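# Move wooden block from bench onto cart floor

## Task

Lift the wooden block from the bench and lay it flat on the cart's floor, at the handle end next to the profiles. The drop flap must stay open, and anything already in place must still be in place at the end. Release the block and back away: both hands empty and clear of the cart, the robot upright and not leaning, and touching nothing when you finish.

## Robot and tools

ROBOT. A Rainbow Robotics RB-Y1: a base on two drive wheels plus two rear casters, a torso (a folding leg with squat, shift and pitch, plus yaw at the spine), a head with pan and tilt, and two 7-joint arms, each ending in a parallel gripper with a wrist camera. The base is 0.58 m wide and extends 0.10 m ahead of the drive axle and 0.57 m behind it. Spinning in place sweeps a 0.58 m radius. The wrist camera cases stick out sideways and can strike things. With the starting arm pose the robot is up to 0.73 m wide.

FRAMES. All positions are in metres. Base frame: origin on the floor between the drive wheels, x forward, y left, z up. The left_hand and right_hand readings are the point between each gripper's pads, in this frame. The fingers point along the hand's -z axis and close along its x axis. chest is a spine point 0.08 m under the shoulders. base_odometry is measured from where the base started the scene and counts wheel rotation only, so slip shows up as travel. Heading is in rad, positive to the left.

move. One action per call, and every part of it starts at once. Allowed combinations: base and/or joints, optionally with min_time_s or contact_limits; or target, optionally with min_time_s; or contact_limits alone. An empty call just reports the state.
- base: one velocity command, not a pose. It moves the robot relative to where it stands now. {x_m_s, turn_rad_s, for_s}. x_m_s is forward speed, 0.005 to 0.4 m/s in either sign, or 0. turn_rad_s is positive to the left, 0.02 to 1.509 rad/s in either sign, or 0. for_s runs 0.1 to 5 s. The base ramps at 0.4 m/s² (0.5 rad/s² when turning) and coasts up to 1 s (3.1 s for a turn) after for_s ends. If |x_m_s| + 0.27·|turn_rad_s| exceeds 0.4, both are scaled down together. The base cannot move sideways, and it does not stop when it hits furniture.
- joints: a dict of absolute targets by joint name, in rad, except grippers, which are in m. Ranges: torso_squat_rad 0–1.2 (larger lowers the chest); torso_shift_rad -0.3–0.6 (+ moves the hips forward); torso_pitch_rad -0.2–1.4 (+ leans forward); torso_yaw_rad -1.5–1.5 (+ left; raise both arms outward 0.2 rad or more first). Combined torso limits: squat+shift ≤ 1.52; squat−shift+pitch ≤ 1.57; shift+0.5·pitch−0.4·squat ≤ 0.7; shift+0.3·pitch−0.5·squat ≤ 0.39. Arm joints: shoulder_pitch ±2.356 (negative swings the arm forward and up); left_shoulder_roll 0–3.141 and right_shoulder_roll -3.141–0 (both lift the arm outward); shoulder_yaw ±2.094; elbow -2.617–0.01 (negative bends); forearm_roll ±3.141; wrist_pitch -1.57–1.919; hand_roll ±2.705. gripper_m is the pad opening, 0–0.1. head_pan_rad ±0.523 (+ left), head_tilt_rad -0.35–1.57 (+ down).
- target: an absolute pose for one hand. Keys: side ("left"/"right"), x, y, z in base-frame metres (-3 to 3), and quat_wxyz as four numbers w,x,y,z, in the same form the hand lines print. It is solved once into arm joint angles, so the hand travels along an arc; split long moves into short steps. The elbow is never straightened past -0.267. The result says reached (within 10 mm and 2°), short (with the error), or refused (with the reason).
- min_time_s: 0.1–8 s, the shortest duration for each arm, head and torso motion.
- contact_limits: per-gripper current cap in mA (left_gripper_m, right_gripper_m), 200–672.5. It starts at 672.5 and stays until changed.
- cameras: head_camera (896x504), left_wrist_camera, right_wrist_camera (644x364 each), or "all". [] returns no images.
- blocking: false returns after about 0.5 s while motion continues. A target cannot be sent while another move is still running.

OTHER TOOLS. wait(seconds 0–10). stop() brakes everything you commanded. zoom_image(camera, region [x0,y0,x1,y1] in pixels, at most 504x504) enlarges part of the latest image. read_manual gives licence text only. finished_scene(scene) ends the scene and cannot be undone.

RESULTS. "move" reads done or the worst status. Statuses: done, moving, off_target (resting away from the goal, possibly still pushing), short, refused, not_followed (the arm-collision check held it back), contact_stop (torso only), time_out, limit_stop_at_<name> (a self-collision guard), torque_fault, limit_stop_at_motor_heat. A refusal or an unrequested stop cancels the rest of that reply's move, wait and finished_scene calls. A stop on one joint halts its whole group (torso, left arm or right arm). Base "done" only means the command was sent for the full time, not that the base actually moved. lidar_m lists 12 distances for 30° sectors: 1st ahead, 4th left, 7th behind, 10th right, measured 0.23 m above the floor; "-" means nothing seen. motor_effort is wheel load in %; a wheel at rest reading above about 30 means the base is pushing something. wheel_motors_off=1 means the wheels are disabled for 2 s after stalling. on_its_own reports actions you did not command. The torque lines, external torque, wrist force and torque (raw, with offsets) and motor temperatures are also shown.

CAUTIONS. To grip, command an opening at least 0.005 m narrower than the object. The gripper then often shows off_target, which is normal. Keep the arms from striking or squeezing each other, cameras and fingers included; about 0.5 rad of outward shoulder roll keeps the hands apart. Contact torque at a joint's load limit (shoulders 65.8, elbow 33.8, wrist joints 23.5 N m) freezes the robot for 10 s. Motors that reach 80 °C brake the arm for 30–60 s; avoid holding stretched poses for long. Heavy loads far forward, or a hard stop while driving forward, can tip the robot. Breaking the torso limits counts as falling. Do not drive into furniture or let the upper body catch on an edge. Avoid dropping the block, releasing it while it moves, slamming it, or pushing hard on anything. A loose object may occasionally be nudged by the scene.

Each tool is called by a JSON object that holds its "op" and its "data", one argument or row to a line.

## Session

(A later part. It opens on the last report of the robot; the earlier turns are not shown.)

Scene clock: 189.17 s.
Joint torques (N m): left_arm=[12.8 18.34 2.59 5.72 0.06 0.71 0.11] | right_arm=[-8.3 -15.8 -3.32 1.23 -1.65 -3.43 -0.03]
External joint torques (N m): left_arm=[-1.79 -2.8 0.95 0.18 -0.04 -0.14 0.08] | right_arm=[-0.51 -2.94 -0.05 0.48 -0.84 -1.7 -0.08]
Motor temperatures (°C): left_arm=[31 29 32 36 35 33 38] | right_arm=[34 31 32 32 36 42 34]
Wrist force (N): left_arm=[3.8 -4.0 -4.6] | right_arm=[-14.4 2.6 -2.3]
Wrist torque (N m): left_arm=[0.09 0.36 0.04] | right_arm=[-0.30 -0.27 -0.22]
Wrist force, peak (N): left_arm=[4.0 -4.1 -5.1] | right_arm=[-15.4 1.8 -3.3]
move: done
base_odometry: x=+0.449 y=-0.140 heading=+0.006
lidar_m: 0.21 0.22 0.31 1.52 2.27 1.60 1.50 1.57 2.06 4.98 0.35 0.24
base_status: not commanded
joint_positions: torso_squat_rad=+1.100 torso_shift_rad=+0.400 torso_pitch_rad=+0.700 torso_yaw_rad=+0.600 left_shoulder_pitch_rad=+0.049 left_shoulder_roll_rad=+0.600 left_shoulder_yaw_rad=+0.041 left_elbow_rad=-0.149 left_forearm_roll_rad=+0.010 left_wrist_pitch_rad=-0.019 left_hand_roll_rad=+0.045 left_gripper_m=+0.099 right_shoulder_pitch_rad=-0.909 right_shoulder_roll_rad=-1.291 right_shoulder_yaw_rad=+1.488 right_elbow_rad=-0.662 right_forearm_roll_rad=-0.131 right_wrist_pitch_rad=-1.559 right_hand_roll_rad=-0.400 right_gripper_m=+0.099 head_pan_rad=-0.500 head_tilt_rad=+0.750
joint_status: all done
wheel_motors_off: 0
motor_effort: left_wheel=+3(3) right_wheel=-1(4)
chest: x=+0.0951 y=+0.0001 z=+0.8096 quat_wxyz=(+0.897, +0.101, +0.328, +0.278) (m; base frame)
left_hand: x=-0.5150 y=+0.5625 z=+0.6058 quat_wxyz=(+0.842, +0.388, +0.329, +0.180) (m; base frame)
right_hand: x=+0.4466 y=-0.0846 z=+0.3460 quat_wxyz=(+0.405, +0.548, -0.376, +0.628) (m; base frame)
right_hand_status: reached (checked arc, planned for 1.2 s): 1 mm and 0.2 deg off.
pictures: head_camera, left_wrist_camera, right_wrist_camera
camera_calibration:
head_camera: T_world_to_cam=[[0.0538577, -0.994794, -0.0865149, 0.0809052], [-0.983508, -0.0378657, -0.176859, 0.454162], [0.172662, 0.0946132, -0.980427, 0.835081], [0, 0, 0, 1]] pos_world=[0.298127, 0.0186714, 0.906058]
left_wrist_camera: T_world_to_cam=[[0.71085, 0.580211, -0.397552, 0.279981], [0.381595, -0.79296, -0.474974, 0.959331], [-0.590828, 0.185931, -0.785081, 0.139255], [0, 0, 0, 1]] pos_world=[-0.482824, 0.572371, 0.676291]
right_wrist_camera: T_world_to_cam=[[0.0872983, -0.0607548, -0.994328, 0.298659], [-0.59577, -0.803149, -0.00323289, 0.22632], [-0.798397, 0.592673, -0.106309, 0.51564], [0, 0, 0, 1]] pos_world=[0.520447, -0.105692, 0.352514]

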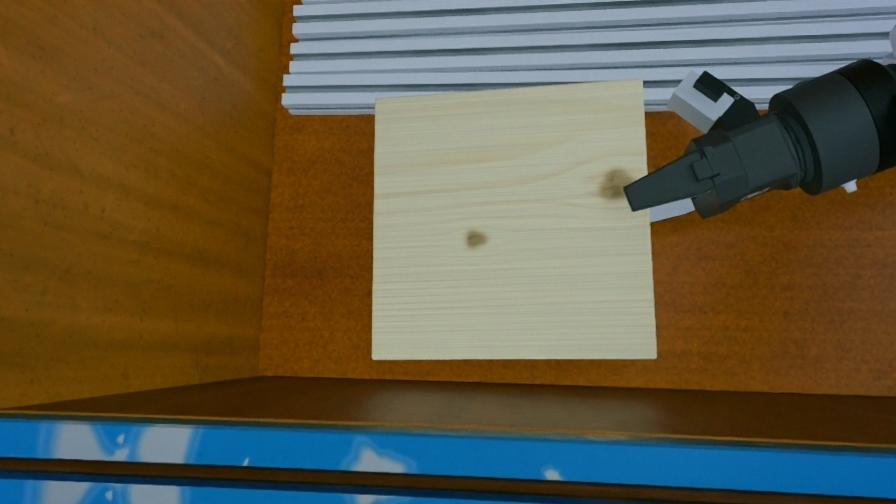

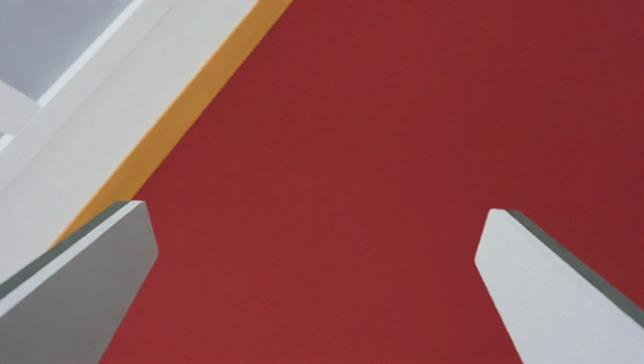

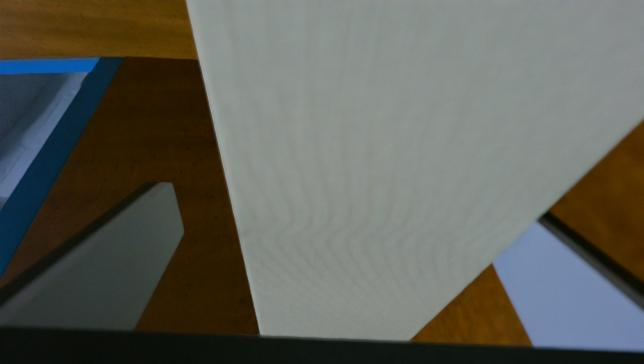

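{"op": "move", "data": {
  "joints": {"right_gripper_m":0.05},
  "cameras": []
}}

{"op": "move", "data": {
  "target": {"side":"right","x":0.415,"y":0.0,"z":0.365,"quat_wxyz":[0.404,0.549,-0.376,0.627]},
  "min_time_s": 1.2,
  "cameras": ["head_camera"]
}}

{"op": "move", "data": {
  "target": {"side":"right","x":0.413,"y":0.0,"z":0.341,"quat_wxyz":[0.404,0.549,-0.376,0.627]},
  "min_time_s": 0.8,
  "cameras": ["head_camera"]
}}

Scene clock: 197.10 s.
Joint torques (N m): left_arm=[12.95 18.7 2.57 5.64 0.04 0.64 0] | right_arm=[-8.43 -14.36 -3.19 0.2 -1.66 -3.65 0.1]
External joint torques (N m): left_arm=[-1.63 -2.44 0.94 0.1 -0.06 -0.2 -0.03] | right_arm=[-0.65 -1.49 0.08 -0.55 -0.86 -1.93 0.05]
Motor temperatures (°C): left_arm=[31 29 32 36 35 33 38] | right_arm=[34 31 32 32 36 41 34]
Wrist force (N): left_arm=[3.7 -3.7 -4.2] | right_arm=[-14.0 1.9 -0.5]
Wrist torque (N m): left_arm=[0.08 0.37 0.07] | right_arm=[-0.44 -0.42 -0.52]
Wrist force, peak (N): left_arm=[3.9 -4.2 -5.1] | right_arm=[-15.2 2.7 -2.3]
move: off_target
base_odometry: x=+0.449 y=-0.140 heading=+0.006
lidar_m: 0.20 0.22 0.30 1.51 2.27 1.59 1.52 1.57 2.06 4.99 0.35 0.25
base_status: not commanded
joint_positions: torso_squat_rad=+1.100 torso_shift_rad=+0.400 torso_pitch_rad=+0.700 torso_yaw_rad=+0.600 left_shoulder_pitch_rad=+0.049 left_shoulder_roll_rad=+0.600 left_shoulder_yaw_rad=+0.041 left_elbow_rad=-0.149 left_forearm_roll_rad=+0.010 left_wrist_pitch_rad=-0.019 left_hand_roll_rad=+0.045 left_gripper_m=+0.099 right_shoulder_pitch_rad=-0.909 right_shoulder_roll_rad=-1.292 right_shoulder_yaw_rad=+1.488 right_elbow_rad=-0.662 right_forearm_roll_rad=-0.131 right_wrist_pitch_rad=-1.559 right_hand_roll_rad=-0.400 right_gripper_m=+0.074 head_pan_rad=-0.500 head_tilt_rad=+0.750
joint_status: right_gripper_m off_target (ended at +0.074, target +0.050)
wheel_motors_off: 0
motor_effort: left_wheel=+3(4) right_wheel=-3(3)
chest: x=+0.0951 y=+0.0001 z=+0.8096 quat_wxyz=(+0.897, +0.101, +0.328, +0.278) (m; base frame)
left_hand: x=-0.5150 y=+0.5625 z=+0.6058 quat_wxyz=(+0.842, +0.388, +0.329, +0.180) (m; base frame)
right_hand: x=+0.4468 y=-0.0848 z=+0.3460 quat_wxyz=(+0.405, +0.548, -0.376, +0.628) (m; base frame)
pictures: none
No camera images: "cameras" was empty.

Scene clock: 198.63 s.
Joint torques (N m): left_arm=[12.62 18.56 2.85 5.72 0.06 0.68 0.01] | right_arm=[-12.8 -7.18 -6.38 -8.39 -1.09 -5.9 0.62]
External joint torques (N m): left_arm=[-1.97 -2.57 1.22 0.18 -0.04 -0.17 -0.02] | right_arm=[-4.03 3.37 -1.44 -6.12 -0.43 -4.17 0.57]
Motor temperatures (°C): left_arm=[31 29 32 36 35 33 38] | right_arm=[34 31 32 32 36 40 34]
Wrist force (N): left_arm=[4.1 -4.0 -4.9] | right_arm=[-18.1 0.4 3.0]
Wrist torque (N m): left_arm=[0.09 0.41 0.07] | right_arm=[-0.53 0.64 -0.85]
Wrist force, peak (N): left_arm=[4.1 -3.9 -5.2] | right_arm=[-28.4 -19.3 19.9]
move: done
base_odometry: x=+0.449 y=-0.140 heading=+0.006
lidar_m: 0.21 0.22 0.31 1.52 2.27 1.60 1.51 1.57 2.07 5.00 0.33 0.24
base_status: not commanded
joint_positions: torso_squat_rad=+1.100 torso_shift_rad=+0.400 torso_pitch_rad=+0.701 torso_yaw_rad=+0.600 left_shoulder_pitch_rad=+0.049 left_shoulder_roll_rad=+0.600 left_shoulder_yaw_rad=+0.041 left_elbow_rad=-0.149 left_forearm_roll_rad=+0.010 left_wrist_pitch_rad=-0.019 left_hand_roll_rad=+0.045 left_gripper_m=+0.099 right_shoulder_pitch_rad=-0.960 right_shoulder_roll_rad=-1.379 right_shoulder_yaw_rad=+1.483 right_elbow_rad=-1.153 right_forearm_roll_rad=-0.126 right_wrist_pitch_rad=-1.152 right_hand_roll_rad=-0.410 right_gripper_m=+0.073 head_pan_rad=-0.500 head_tilt_rad=+0.750
joint_status: all done
wheel_motors_off: 0
motor_effort: left_wheel=-1(5) right_wheel=-5(6)
chest: x=+0.0952 y=+0.0001 z=+0.8095 quat_wxyz=(+0.897, +0.101, +0.328, +0.278) (m; base frame)
left_hand: x=-0.5149 y=+0.5625 z=+0.6058 quat_wxyz=(+0.842, +0.388, +0.329, +0.180) (m; base frame)
right_hand: x=+0.4152 y=-0.0012 z=+0.3641 quat_wxyz=(+0.404, +0.550, -0.375, +0.627) (m; base frame)
right_hand_status: reached (checked arc, planned for 1.2 s): 1 mm and 0.1 deg off.
pictures: head_camera
camera_calibration:
head_camera: T_world_to_cam=[[0.0537047, -0.994817, -0.0863463, 0.08078], [-0.98357, -0.0377752, -0.176533, 0.454063], [0.172356, 0.0944082, -0.9805, 0.835112], [0, 0, 0, 1]] pos_world=[0.298328, 0.0186722, 0.905959]

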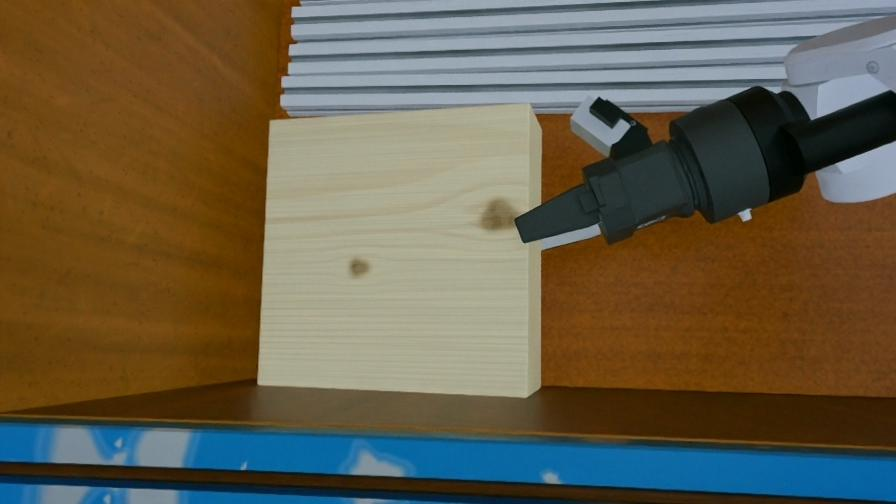

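Scene clock: 199.77 s.
Joint torques (N m): left_arm=[12.7 18.89 2.71 5.59 -0.07 0.49 -0.04] | right_arm=[-2.7 -1.37 0.52 -5.21 4.34 -1.3 1.27]
External joint torques (N m): left_arm=[-1.89 -2.25 1.08 0.05 -0.17 -0.35 -0.07] | right_arm=[6.24 8.69 4.94 -3.44 5.02 0.44 1.22]
Motor temperatures (°C): left_arm=[31 29 32 36 35 33 38] | right_arm=[34 31 32 32 36 40 34]
Wrist force (N): left_arm=[3.4 -4.2 -5.0] | right_arm=[-4.0 -16.9 13.5]
Wrist torque (N m): left_arm=[0.07 0.32 0.04] | right_arm=[-0.70 -2.01 -1.18]
Wrist force, peak (N): left_arm=[3.5 -3.9 -5.4] | right_arm=[-2.1 -12.7 23.3]
move: done
base_odometry: x=+0.449 y=-0.140 heading=+0.006
lidar_m: 0.20 0.22 0.29 1.52 2.27 1.60 1.51 1.56 2.06 5.01 0.35 0.24
base_status: not commanded
joint_positions: torso_squat_rad=+1.100 torso_shift_rad=+0.400 torso_pitch_rad=+0.700 torso_yaw_rad=+0.600 left_shoulder_pitch_rad=+0.049 left_shoulder_roll_rad=+0.600 left_shoulder_yaw_rad=+0.041 left_elbow_rad=-0.149 left_forearm_roll_rad=+0.010 left_wrist_pitch_rad=-0.019 left_hand_roll_rad=+0.045 left_gripper_m=+0.099 right_shoulder_pitch_rad=-0.946 right_shoulder_roll_rad=-1.285 right_shoulder_yaw_rad=+1.486 right_elbow_rad=-0.993 right_forearm_roll_rad=-0.129 right_wrist_pitch_rad=-1.217 right_hand_roll_rad=-0.391 right_gripper_m=+0.074 head_pan_rad=-0.500 head_tilt_rad=+0.750
joint_status: all done
wheel_motors_off: 0
motor_effort: left_wheel=-3(4) right_wheel=-4(4)
chest: x=+0.0951 y=+0.0000 z=+0.8096 quat_wxyz=(+0.897, +0.101, +0.328, +0.278) (m; base frame)
left_hand: x=-0.5149 y=+0.5626 z=+0.6057 quat_wxyz=(+0.842, +0.388, +0.329, +0.180) (m; base frame)
right_hand: x=+0.4150 y=-0.0003 z=+0.3418 quat_wxyz=(+0.405, +0.547, -0.378, +0.628) (m; base frame)
right_hand_status: reached (checked arc, planned for 0.8 s): 2 mm and 0.3 deg off.
pictures: head_camera
camera_calibration:
head_camera: T_world_to_cam=[[0.0537578, -0.994807, -0.0864254, 0.0807639], [-0.983496, -0.0377743, -0.176943, 0.454247], [0.17276, 0.0945111, -0.980419, 0.835155], [0, 0, 0, 1]] pos_world=[0.298127, 0.0185719, 0.906158]

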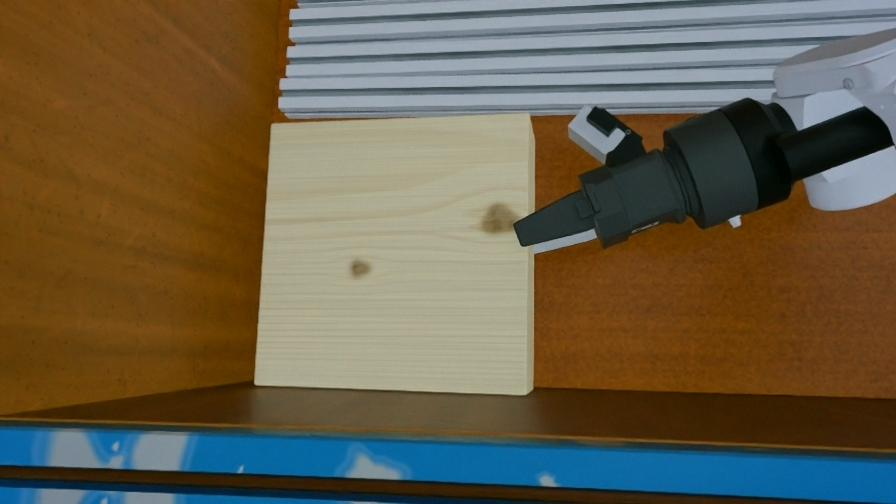

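{"op": "move", "data": {
  "joints": {"right_gripper_m":0.1},
  "cameras": []
}}

{"op": "move", "data": {
  "target": {"side":"right","x":0.412,"y":0.008,"z":0.356,"quat_wxyz":[0.496,0.3828,-0.2582,0.7353]},
  "min_time_s": 1.2
}}

Scene clock: 202.40 s.
Joint torques (N m): left_arm=[13.07 18.6 2.49 5.56 0 0.6 0.08] | right_arm=[-7.68 -7.25 -3.03 -3.57 -0.22 -1.76 0.31]
External joint torques (N m): left_arm=[-1.51 -2.54 0.86 0.02 -0.11 -0.24 0.05] | right_arm=[1.23 2.78 1.38 -1.78 0.46 -0.03 0.26]
Motor temperatures (°C): left_arm=[31 29 32 36 35 33 38] | right_arm=[34 31 32 32 36 40 34]
Wrist force (N): left_arm=[3.1 -3.4 -4.8] | right_arm=[-3.3 -1.2 5.8]
Wrist torque (N m): left_arm=[0.00 0.27 0.06] | right_arm=[-0.37 -0.06 -0.11]
Wrist force, peak (N): left_arm=[4.0 -3.7 -5.6] | right_arm=[-4.0 -17.3 14.4]
move: done
base_odometry: x=+0.449 y=-0.140 heading=+0.006
lidar_m: 0.21 0.22 0.30 1.52 2.26 1.60 1.51 1.57 2.07 5.01 0.35 0.24
base_status: not commanded
joint_positions: torso_squat_rad=+1.100 torso_shift_rad=+0.400 torso_pitch_rad=+0.700 torso_yaw_rad=+0.600 left_shoulder_pitch_rad=+0.049 left_shoulder_roll_rad=+0.600 left_shoulder_yaw_rad=+0.041 left_elbow_rad=-0.149 left_forearm_roll_rad=+0.010 left_wrist_pitch_rad=-0.019 left_hand_roll_rad=+0.045 left_gripper_m=+0.099 right_shoulder_pitch_rad=-0.945 right_shoulder_roll_rad=-1.284 right_shoulder_yaw_rad=+1.487 right_elbow_rad=-0.993 right_forearm_roll_rad=-0.128 right_wrist_pitch_rad=-1.217 right_hand_roll_rad=-0.391 right_gripper_m=+0.099 head_pan_rad=-0.500 head_tilt_rad=+0.750
joint_status: all done
wheel_motors_off: 0
motor_effort: left_wheel=-1(4) right_wheel=-3(5)
chest: x=+0.0951 y=+0.0000 z=+0.8096 quat_wxyz=(+0.897, +0.101, +0.328, +0.278) (m; base frame)
left_hand: x=-0.5149 y=+0.5625 z=+0.6057 quat_wxyz=(+0.842, +0.388, +0.329, +0.180) (m; base frame)
right_hand: x=+0.4135 y=-0.0001 z=+0.3414 quat_wxyz=(+0.405, +0.548, -0.376, +0.628) (m; base frame)
pictures: none
No camera images: "cameras" was empty.

Scene clock: 212.70 s.
Joint torques (N m): left_arm=[12.97 18.54 2.54 5.72 -0.09 0.64 0.02] | right_arm=[2.03 -14.56 4.35 18.45 3.88 14.9 1.11]
External joint torques (N m): left_arm=[-1.57 -2.6 0.91 0.2 -0.19 -0.2 -0.01] | right_arm=[11.5 -4.5 9.23 20.38 4.61 16.55 1.06]
External joint torques when the fault began: right_arm=[16.08 -18.31 17.02 32.5 8.73 26.43 0.54]
Motor temperatures (°C): left_arm=[31 29 32 36 35 33 38] | right_arm=[34 31 32 32 36 42 34]
Wrist force (N): left_arm=[3.2 -3.6 -4.6] | right_arm=[61.3 12.2 13.6]
Wrist torque (N m): left_arm=[0.03 0.30 0.07] | right_arm=[0.10 -1.26 -0.94]
Wrist force, peak (N): left_arm=[4.3 -4.2 -4.7] | right_arm=[98.9 16.0 7.4]
move: torque_fault
TORQUE FAULT: right_wrist_pitch_rad reached its load limit. The robot stopped for 10 seconds, dropped its targets and accepts commands again. The stop added 9.1 s to the call.
base_odometry: x=+0.449 y=-0.140 heading=+0.006
lidar_m: 0.21 0.22 0.30 1.52 2.26 1.60 1.51 1.55 2.07 4.99 0.35 0.23
base_status: not commanded
joint_positions: torso_squat_rad=+1.100 torso_shift_rad=+0.399 torso_pitch_rad=+0.698 torso_yaw_rad=+0.600 left_shoulder_pitch_rad=+0.049 left_shoulder_roll_rad=+0.600 left_shoulder_yaw_rad=+0.041 left_elbow_rad=-0.149 left_forearm_roll_rad=+0.010 left_wrist_pitch_rad=-0.019 left_hand_roll_rad=+0.045 left_gripper_m=+0.099 right_shoulder_pitch_rad=-1.008 right_shoulder_roll_rad=-1.337 right_shoulder_yaw_rad=+1.527 right_elbow_rad=-1.080 right_forearm_roll_rad=-0.057 right_wrist_pitch_rad=-1.103 right_hand_roll_rad=-0.478 right_gripper_m=+0.098 head_pan_rad=-0.500 head_tilt_rad=+0.750
joint_status: right_shoulder_pitch_rad torque_fault (moved -0.064 of -0.341); right_shoulder_roll_rad torque_fault (moved -0.053 of -0.340); right_shoulder_yaw_rad torque_fault (moved +0.039 of +0.244); right_elbow_rad torque_fault (moved -0.087 of -0.764); right_forearm_roll_rad torque_fault (moved +0.070 of +0.401); right_wrist_pitch_rad torque_fault (moved +0.114 of +0.841); right_hand_roll_rad torque_fault (moved -0.087 of -0.491)
wheel_motors_off: 0
on_its_own: right_shoulder_pitch_rad is held at -1.005, not at your -1.285, since a torque_fault; right_shoulder_roll_rad is held at -1.338, not at your -1.624, since a torque_fault; right_shoulder_yaw_rad is held at +1.529, not at your +1.732, since a torque_fault; right_elbow_rad is held at -1.075, not at your -1.758, since a torque_fault; right_forearm_roll_rad is held at -0.056, not at your +0.273, since a torque_fault; right_wrist_pitch_rad is held at -1.099, not at your -0.375, since a torque_fault; right_hand_roll_rad is held at -0.478, not at your -0.882, since a torque_fault
motor_effort: left_wheel=+2(8) right_wheel=+3(15)
chest: x=+0.0942 y=+0.0000 z=+0.8101 quat_wxyz=(+0.898, +0.101, +0.327, +0.278) (m; base frame)
left_hand: x=-0.5153 y=+0.5626 z=+0.6049 quat_wxyz=(+0.842, +0.388, +0.328, +0.181) (m; base frame)
right_hand: x=+0.4190 y=-0.0005 z=+0.3376 quat_wxyz=(+0.419, +0.527, -0.337, +0.658) (m; base frame)
right_hand_status: short (checked arc, planned for 1.2 s): torque_fault, 21 mm and 22.7 deg off.
pictures: head_camera, left_wrist_camera, right_wrist_camera
camera_calibration:
head_camera: T_world_to_cam=[[0.0539483, -0.994807, -0.0863053, 0.080829], [-0.983116, -0.0377813, -0.179042, 0.455212], [0.174852, 0.0945072, -0.980049, 0.835237], [0, 0, 0, 1]] pos_world=[0.297123, 0.0186719, 0.907051]
left_wrist_camera: T_world_to_cam=[[0.711848, 0.580136, -0.395873, 0.279308], [0.382595, -0.792988, -0.474121, 0.959095], [-0.588977, 0.186043, -0.786444, 0.139985], [0, 0, 0, 1]] pos_world=[-0.483322, 0.572471, 0.675388]
right_wrist_camera: T_world_to_cam=[[0.10899, -0.15966, -0.981137, 0.284275], [-0.568849, -0.819445, 0.070157, 0.24136], [-0.815189, 0.550472, -0.180134, 0.474828], [0, 0, 0, 1]] pos_world=[0.493389, -0.0182107, 0.347512]

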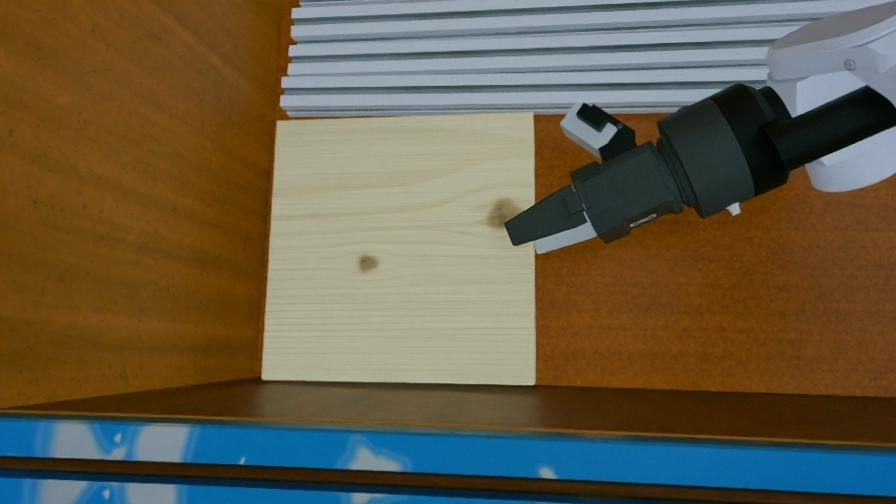

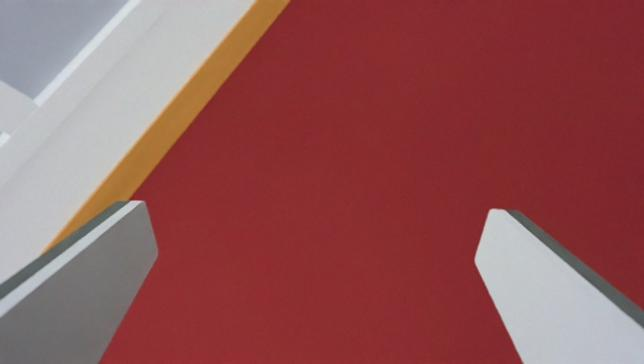

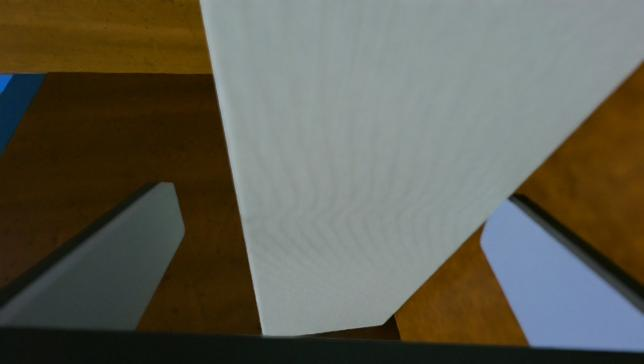

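{"op": "move", "data": {
  "target": {"side":"right","x":0.427,"y":-0.022,"z":0.345,"quat_wxyz":[0.419,0.527,-0.337,0.658]},
  "cameras": []
}}

{"op": "move", "data": {
  "target": {"side":"right","x":0.445,"y":-0.09,"z":0.36,"quat_wxyz":[0.419,0.527,-0.337,0.658]}
}}

Scene clock: 215.10 s.
Joint torques (N m): left_arm=[12.86 18.33 2.57 5.77 -0.02 0.71 -0.08] | right_arm=[-7.95 -11.13 -3.89 -0.69 -0.6 -1.68 0.24]
External joint torques (N m): left_arm=[-1.72 -2.81 0.94 0.23 -0.12 -0.13 -0.12] | right_arm=[1.19 -0.18 0.98 0.97 0.15 -0.02 0.19]
Motor temperatures (°C): left_arm=[31 29 32 36 35 33 38] | right_arm=[34 31 32 32 36 43 34]
Wrist force (N): left_arm=[3.7 -3.2 -4.8] | right_arm=[-7.1 1.4 0.0]
Wrist torque (N m): left_arm=[-0.02 0.35 0.05] | right_arm=[-0.22 -0.41 -0.12]
Wrist force, peak (N): left_arm=[3.5 -3.9 -5.4] | right_arm=[61.6 12.5 14.5]
move: done
base_odometry: x=+0.449 y=-0.140 heading=+0.006
lidar_m: 0.21 0.21 0.31 1.52 2.27 1.59 1.50 1.56 2.07 5.00 0.35 0.23
base_status: not commanded
joint_positions: torso_squat_rad=+1.100 torso_shift_rad=+0.400 torso_pitch_rad=+0.700 torso_yaw_rad=+0.600 left_shoulder_pitch_rad=+0.049 left_shoulder_roll_rad=+0.600 left_shoulder_yaw_rad=+0.041 left_elbow_rad=-0.149 left_forearm_roll_rad=+0.010 left_wrist_pitch_rad=-0.019 left_hand_roll_rad=+0.045 left_gripper_m=+0.099 right_shoulder_pitch_rad=-1.003 right_shoulder_roll_rad=-1.385 right_shoulder_yaw_rad=+1.526 right_elbow_rad=-1.083 right_forearm_roll_rad=-0.060 right_wrist_pitch_rad=-1.149 right_hand_roll_rad=-0.477 right_gripper_m=+0.099 head_pan_rad=-0.500 head_tilt_rad=+0.750
joint_status: all done
wheel_motors_off: 0
motor_effort: left_wheel=+2(11) right_wheel=-3(5)
chest: x=+0.0949 y=+0.0000 z=+0.8096 quat_wxyz=(+0.897, +0.101, +0.328, +0.278) (m; base frame)
left_hand: x=-0.5150 y=+0.5625 z=+0.6056 quat_wxyz=(+0.842, +0.388, +0.329, +0.180) (m; base frame)
right_hand: x=+0.4268 y=-0.0208 z=+0.3439 quat_wxyz=(+0.419, +0.528, -0.337, +0.657) (m; base frame)
right_hand_status: reached (checked arc, planned for 0.3 s): 2 mm and 0.1 deg off.
pictures: none
No camera images: "cameras" was empty.

Scene clock: 215.87 s.
Joint torques (N m): left_arm=[12.9 18.11 2.52 5.79 0.03 0.59 0.09] | right_arm=[-6.89 -12.57 -3.66 -0.47 -1.02 -1.55 0.27]
External joint torques (N m): left_arm=[-1.68 -3.02 0.89 0.25 -0.07 -0.25 0.05] | right_arm=[0.68 1.13 0.65 -0.28 -0.23 0.14 0.22]
Motor temperatures (°C): left_arm=[31 29 32 36 35 33 38] | right_arm=[34 31 32 32 36 43 34]
Wrist force (N): left_arm=[3.5 -3.7 -5.0] | right_arm=[-7.1 1.3 0.2]
Wrist torque (N m): left_arm=[0.05 0.36 0.05] | right_arm=[-0.22 -0.40 -0.12]
Wrist force, peak (N): left_arm=[3.7 -4.5 -4.4] | right_arm=[-7.8 2.3 -0.3]
move: done
base_odometry: x=+0.449 y=-0.140 heading=+0.006
lidar_m: 0.21 0.22 0.30 1.52 2.28 1.59 1.50 1.55 2.05 5.00 0.34 0.23
base_status: not commanded
joint_positions: torso_squat_rad=+1.100 torso_shift_rad=+0.400 torso_pitch_rad=+0.700 torso_yaw_rad=+0.600 left_shoulder_pitch_rad=+0.049 left_shoulder_roll_rad=+0.600 left_shoulder_yaw_rad=+0.041 left_elbow_rad=-0.149 left_forearm_roll_rad=+0.010 left_wrist_pitch_rad=-0.019 left_hand_roll_rad=+0.045 left_gripper_m=+0.099 right_shoulder_pitch_rad=-0.963 right_shoulder_roll_rad=-1.492 right_shoulder_yaw_rad=+1.531 right_elbow_rad=-1.004 right_forearm_roll_rad=-0.077 right_wrist_pitch_rad=-1.335 right_hand_roll_rad=-0.445 right_gripper_m=+0.099 head_pan_rad=-0.500 head_tilt_rad=+0.750
joint_status: all done
wheel_motors_off: 0
motor_effort: left_wheel=+1(6) right_wheel=-1(5)
chest: x=+0.0950 y=+0.0000 z=+0.8096 quat_wxyz=(+0.897, +0.101, +0.328, +0.278) (m; base frame)
left_hand: x=-0.5150 y=+0.5625 z=+0.6057 quat_wxyz=(+0.842, +0.388, +0.329, +0.180) (m; base frame)
right_hand: x=+0.4452 y=-0.0900 z=+0.3601 quat_wxyz=(+0.419, +0.526, -0.337, +0.658) (m; base frame)
right_hand_status: reached (checked arc, planned for 0.4 s): 0 mm and 0.1 deg off.
pictures: head_camera, left_wrist_camera, right_wrist_camera
camera_calibration:
head_camera: T_world_to_cam=[[0.0538632, -0.994803, -0.0864024, 0.0808161], [-0.983473, -0.0378722, -0.177051, 0.454245], [0.172859, 0.0945109, -0.980402, 0.835117], [0, 0, 0, 1]] pos_world=[0.298027, 0.0186716, 0.906158]
left_wrist_camera: T_world_to_cam=[[0.711013, 0.580122, -0.397389, 0.27996], [0.381582, -0.793, -0.474917, 0.959262], [-0.59064, 0.186036, -0.785198, 0.139287], [0, 0, 0, 1]] pos_world=[-0.482824, 0.572371, 0.67619]
right_wrist_camera: T_world_to_cam=[[0.109447, -0.161677, -0.980756, 0.288595], [-0.569747, -0.818714, 0.0713837, 0.181296], [-0.8145, 0.55097, -0.181721, 0.549771], [0, 0, 0, 1]] pos_world=[0.519495, -0.107818, 0.370005]

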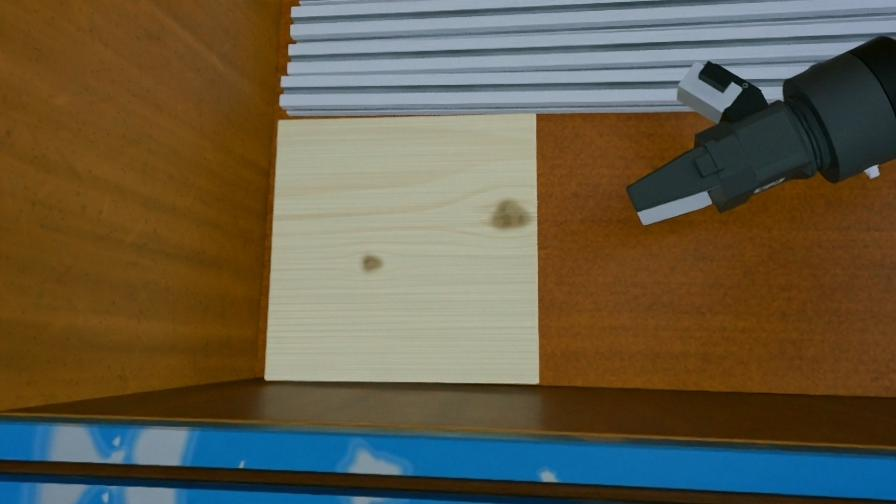

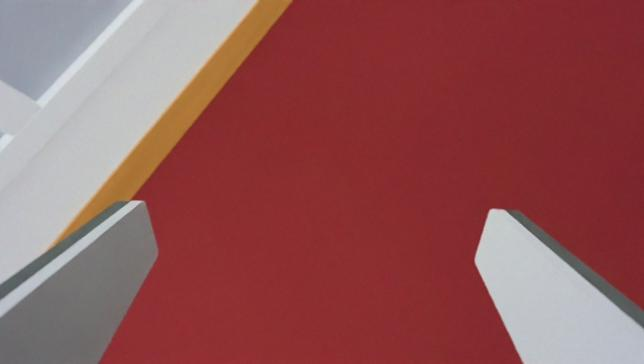

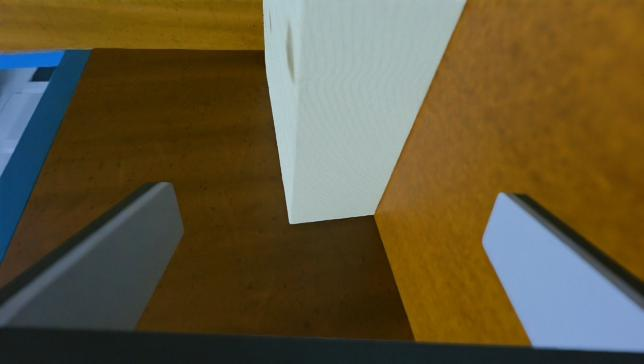

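{"op": "move", "data": {
  "joints": {"torso_squat_rad":0.5},
  "cameras": []
}}

{"op": "move", "data": {
  "target": {"side":"right","x":0.55,"y":-0.12,"z":0.88,"quat_wxyz":[0.419,0.527,-0.337,0.658]},
  "cameras": ["head_camera"]
}}

{"op": "move", "data": {
  "base": {"x_m_s":-0.35,"for_s":1.7},
  "cameras": ["head_camera"]
}}

Scene clock: 220.53 s.
Joint torques (N m): left_arm=[13.18 18.47 2.49 5.72 -0.03 0.53 0.14] | right_arm=[-6.89 -13.13 -3.74 -0.25 -1.09 -1.72 0.17]
External joint torques (N m): left_arm=[-1.41 -2.67 0.86 0.18 -0.13 -0.31 0.1] | right_arm=[0.68 0.53 0.56 -0.05 -0.31 -0.04 0.13]
Motor temperatures (°C): left_arm=[31 29 32 36 34 33 38] | right_arm=[34 31 32 32 36 42 34]
Wrist force (N): left_arm=[3.9 -3.9 -4.1] | right_arm=[-7.2 1.7 0.2]
Wrist torque (N m): left_arm=[0.09 0.37 0.08] | right_arm=[-0.29 -0.42 -0.09]
Wrist force, peak (N): left_arm=[3.5 -4.2 -5.5] | right_arm=[-7.6 2.1 0.9]
move: done
base_odometry: x=+0.449 y=-0.140 heading=+0.006
lidar_m: 0.20 0.22 0.29 1.53 2.28 1.59 1.51 1.57 2.06 5.01 0.34 0.22
base_status: not commanded
joint_positions: torso_squat_rad=+0.500 torso_shift_rad=+0.400 torso_pitch_rad=+0.700 torso_yaw_rad=+0.600 left_shoulder_pitch_rad=+0.049 left_shoulder_roll_rad=+0.600 left_shoulder_yaw_rad=+0.041 left_elbow_rad=-0.149 left_forearm_roll_rad=+0.010 left_wrist_pitch_rad=-0.019 left_hand_roll_rad=+0.045 left_gripper_m=+0.099 right_shoulder_pitch_rad=-0.963 right_shoulder_roll_rad=-1.492 right_shoulder_yaw_rad=+1.531 right_elbow_rad=-1.004 right_forearm_roll_rad=-0.077 right_wrist_pitch_rad=-1.335 right_hand_roll_rad=-0.445 right_gripper_m=+0.099 head_pan_rad=-0.500 head_tilt_rad=+0.750
joint_status: all done
wheel_motors_off: 0
motor_effort: left_wheel=+2(4) right_wheel=-3(4)
chest: x=+0.2107 y=+0.0001 z=+1.0829 quat_wxyz=(+0.897, +0.101, +0.328, +0.278) (m; base frame)
left_hand: x=-0.3993 y=+0.5625 z=+0.8791 quat_wxyz=(+0.842, +0.388, +0.329, +0.180) (m; base frame)
right_hand: x=+0.5607 y=-0.0899 z=+0.6333 quat_wxyz=(+0.419, +0.527, -0.337, +0.658) (m; base frame)
pictures: none
No camera images: "cameras" was empty.

Scene clock: 222.20 s.
Joint torques (N m): left_arm=[12.65 18.5 2.45 5.5 -0.09 0.59 0.05] | right_arm=[-4.57 -12.97 -7.93 -0.46 -1.23 -1.16 0.1]
External joint torques (N m): left_arm=[-1.93 -2.63 0.82 -0.04 -0.19 -0.25 0.02] | right_arm=[-1.27 0.95 -1.08 0.01 -0.04 0.18 0.05]
Motor temperatures (°C): left_arm=[31 29 32 36 34 33 38] | right_arm=[34 31 32 32 36 41 34]
Wrist force (N): left_arm=[3.4 -3.2 -4.2] | right_arm=[-7.0 1.2 -0.1]
Wrist torque (N m): left_arm=[0.03 0.34 0.07] | right_arm=[-0.19 -0.39 -0.14]
Wrist force, peak (N): left_arm=[4.8 -3.2 -5.0] | right_arm=[-7.4 3.2 -0.4]
move: done
base_odometry: x=+0.449 y=-0.140 heading=+0.006
lidar_m: 0.21 0.22 0.29 1.51 2.27 1.60 1.51 1.56 2.08 5.01 0.32 0.23
base_status: not commanded
joint_positions: torso_squat_rad=+0.500 torso_shift_rad=+0.400 torso_pitch_rad=+0.700 torso_yaw_rad=+0.600 left_shoulder_pitch_rad=+0.049 left_shoulder_roll_rad=+0.600 left_shoulder_yaw_rad=+0.041 left_elbow_rad=-0.149 left_forearm_roll_rad=+0.010 left_wrist_pitch_rad=-0.019 left_hand_roll_rad=+0.045 left_gripper_m=+0.099 right_shoulder_pitch_rad=-1.126 right_shoulder_roll_rad=-2.343 right_shoulder_yaw_rad=+1.376 right_elbow_rad=-1.963 right_forearm_roll_rad=-0.054 right_wrist_pitch_rad=-1.210 right_hand_roll_rad=-0.764 right_gripper_m=+0.099 head_pan_rad=-0.500 head_tilt_rad=+0.750
joint_status: all done
wheel_motors_off: 0
motor_effort: left_wheel=+3(4) right_wheel=-2(5)
chest: x=+0.2106 y=+0.0001 z=+1.0830 quat_wxyz=(+0.897, +0.101, +0.328, +0.278) (m; base frame)
left_hand: x=-0.3994 y=+0.5625 z=+0.8791 quat_wxyz=(+0.842, +0.388, +0.329, +0.180) (m; base frame)
right_hand: x=+0.5496 y=-0.1198 z=+0.8799 quat_wxyz=(+0.419, +0.527, -0.337, +0.658) (m; base frame)
right_hand_status: reached (checked arc, planned for 1.3 s): 0 mm and 0.0 deg off.
pictures: head_camera
camera_calibration:
head_camera: T_world_to_cam=[[0.0538657, -0.994803, -0.0864077, 0.0982117], [-0.98349, -0.0378831, -0.176954, 0.616332], [0.172761, 0.0945128, -0.980419, 1.08322], [0, 0, 0, 1]] pos_world=[0.413727, 0.0186716, 1.17956]

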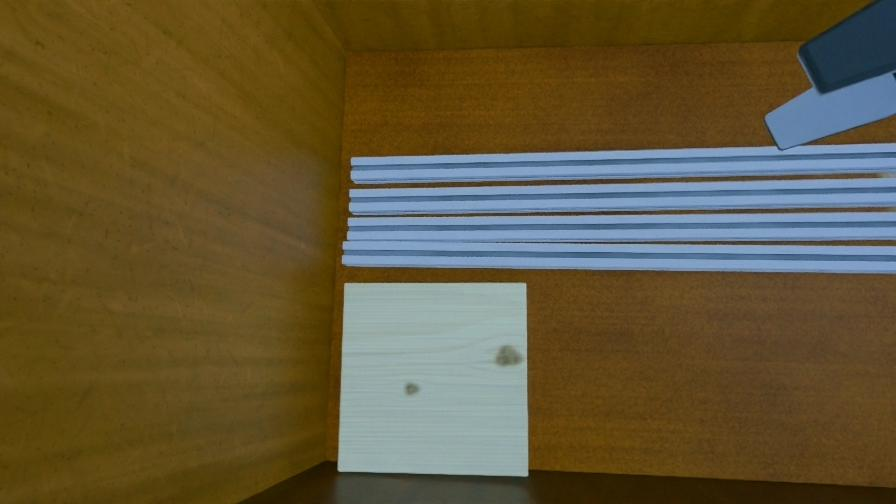

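Scene clock: 225.10 s.
Joint torques (N m): left_arm=[12.55 18.52 2.61 5.55 0.04 0.7 -0.06] | right_arm=[-4.67 -13.22 -7.79 -0.47 -1.46 -1.33 0.13]
External joint torques (N m): left_arm=[-2.03 -2.62 0.98 0.01 -0.07 -0.15 -0.09] | right_arm=[-1.36 0.69 -0.94 0 -0.26 0.01 0.08]
Motor temperatures (°C): left_arm=[31 29 32 36 34 33 38] | right_arm=[34 31 32 32 36 41 34]
Wrist force (N): left_arm=[3.3 -3.9 -4.9] | right_arm=[-7.3 1.6 0.0]
Wrist torque (N m): left_arm=[0.10 0.30 0.07] | right_arm=[-0.27 -0.39 -0.12]
Wrist force, peak (N): left_arm=[3.4 -3.7 -5.6] | right_arm=[-7.7 1.5 0.3]
move: done
base_odometry: x=-0.146 y=-0.143 heading=+0.007
lidar_m: 0.80 0.84 1.76 4.39 1.38 0.96 0.92 0.96 1.26 3.08 1.20 0.86
base_status: done (sent for 1.7 of 1.7 s)
joint_positions: torso_squat_rad=+0.500 torso_shift_rad=+0.400 torso_pitch_rad=+0.700 torso_yaw_rad=+0.600 left_shoulder_pitch_rad=+0.049 left_shoulder_roll_rad=+0.600 left_shoulder_yaw_rad=+0.041 left_elbow_rad=-0.149 left_forearm_roll_rad=+0.010 left_wrist_pitch_rad=-0.019 left_hand_roll_rad=+0.045 left_gripper_m=+0.099 right_shoulder_pitch_rad=-1.126 right_shoulder_roll_rad=-2.343 right_shoulder_yaw_rad=+1.376 right_elbow_rad=-1.963 right_forearm_roll_rad=-0.054 right_wrist_pitch_rad=-1.210 right_hand_roll_rad=-0.764 right_gripper_m=+0.099 head_pan_rad=-0.500 head_tilt_rad=+0.750
joint_status: not commanded
wheel_motors_off: 0
motor_effort: left_wheel=+14(28) right_wheel=-11(28)
chest: x=+0.2105 y=+0.0001 z=+1.0830 quat_wxyz=(+0.897, +0.101, +0.328, +0.278) (m; base frame)
left_hand: x=-0.3994 y=+0.5625 z=+0.8790 quat_wxyz=(+0.842, +0.388, +0.329, +0.180) (m; base frame)
right_hand: x=+0.5496 y=-0.1198 z=+0.8799 quat_wxyz=(+0.419, +0.527, -0.337, +0.658) (m; base frame)
pictures: head_camera
camera_calibration:
head_camera: T_world_to_cam=[[0.0538733, -0.994803, -0.0864007, 0.0982058], [-0.983472, -0.0378823, -0.177052, 0.616341], [0.172859, 0.0945111, -0.980402, 1.08318], [0, 0, 0, 1]] pos_world=[0.413627, 0.0186716, 1.17956]

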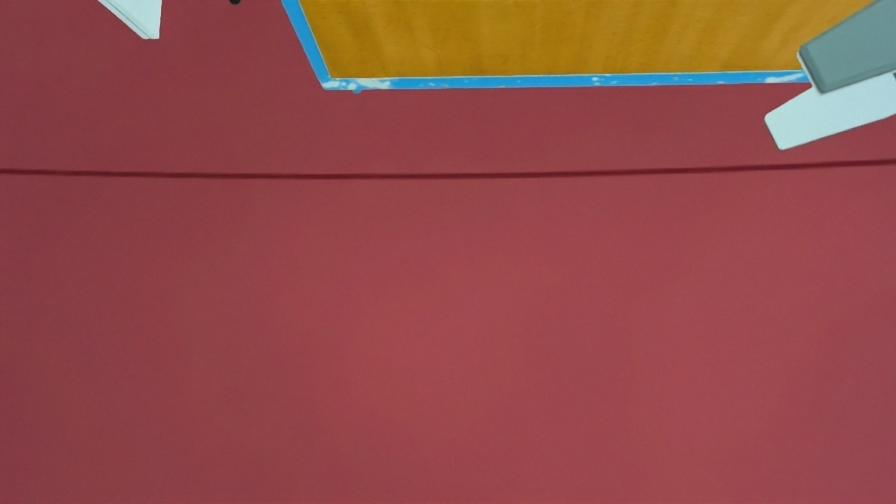

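{"op": "finished_scene", "data": {
  "scene": 1
}}

The scene is finished: the task was done.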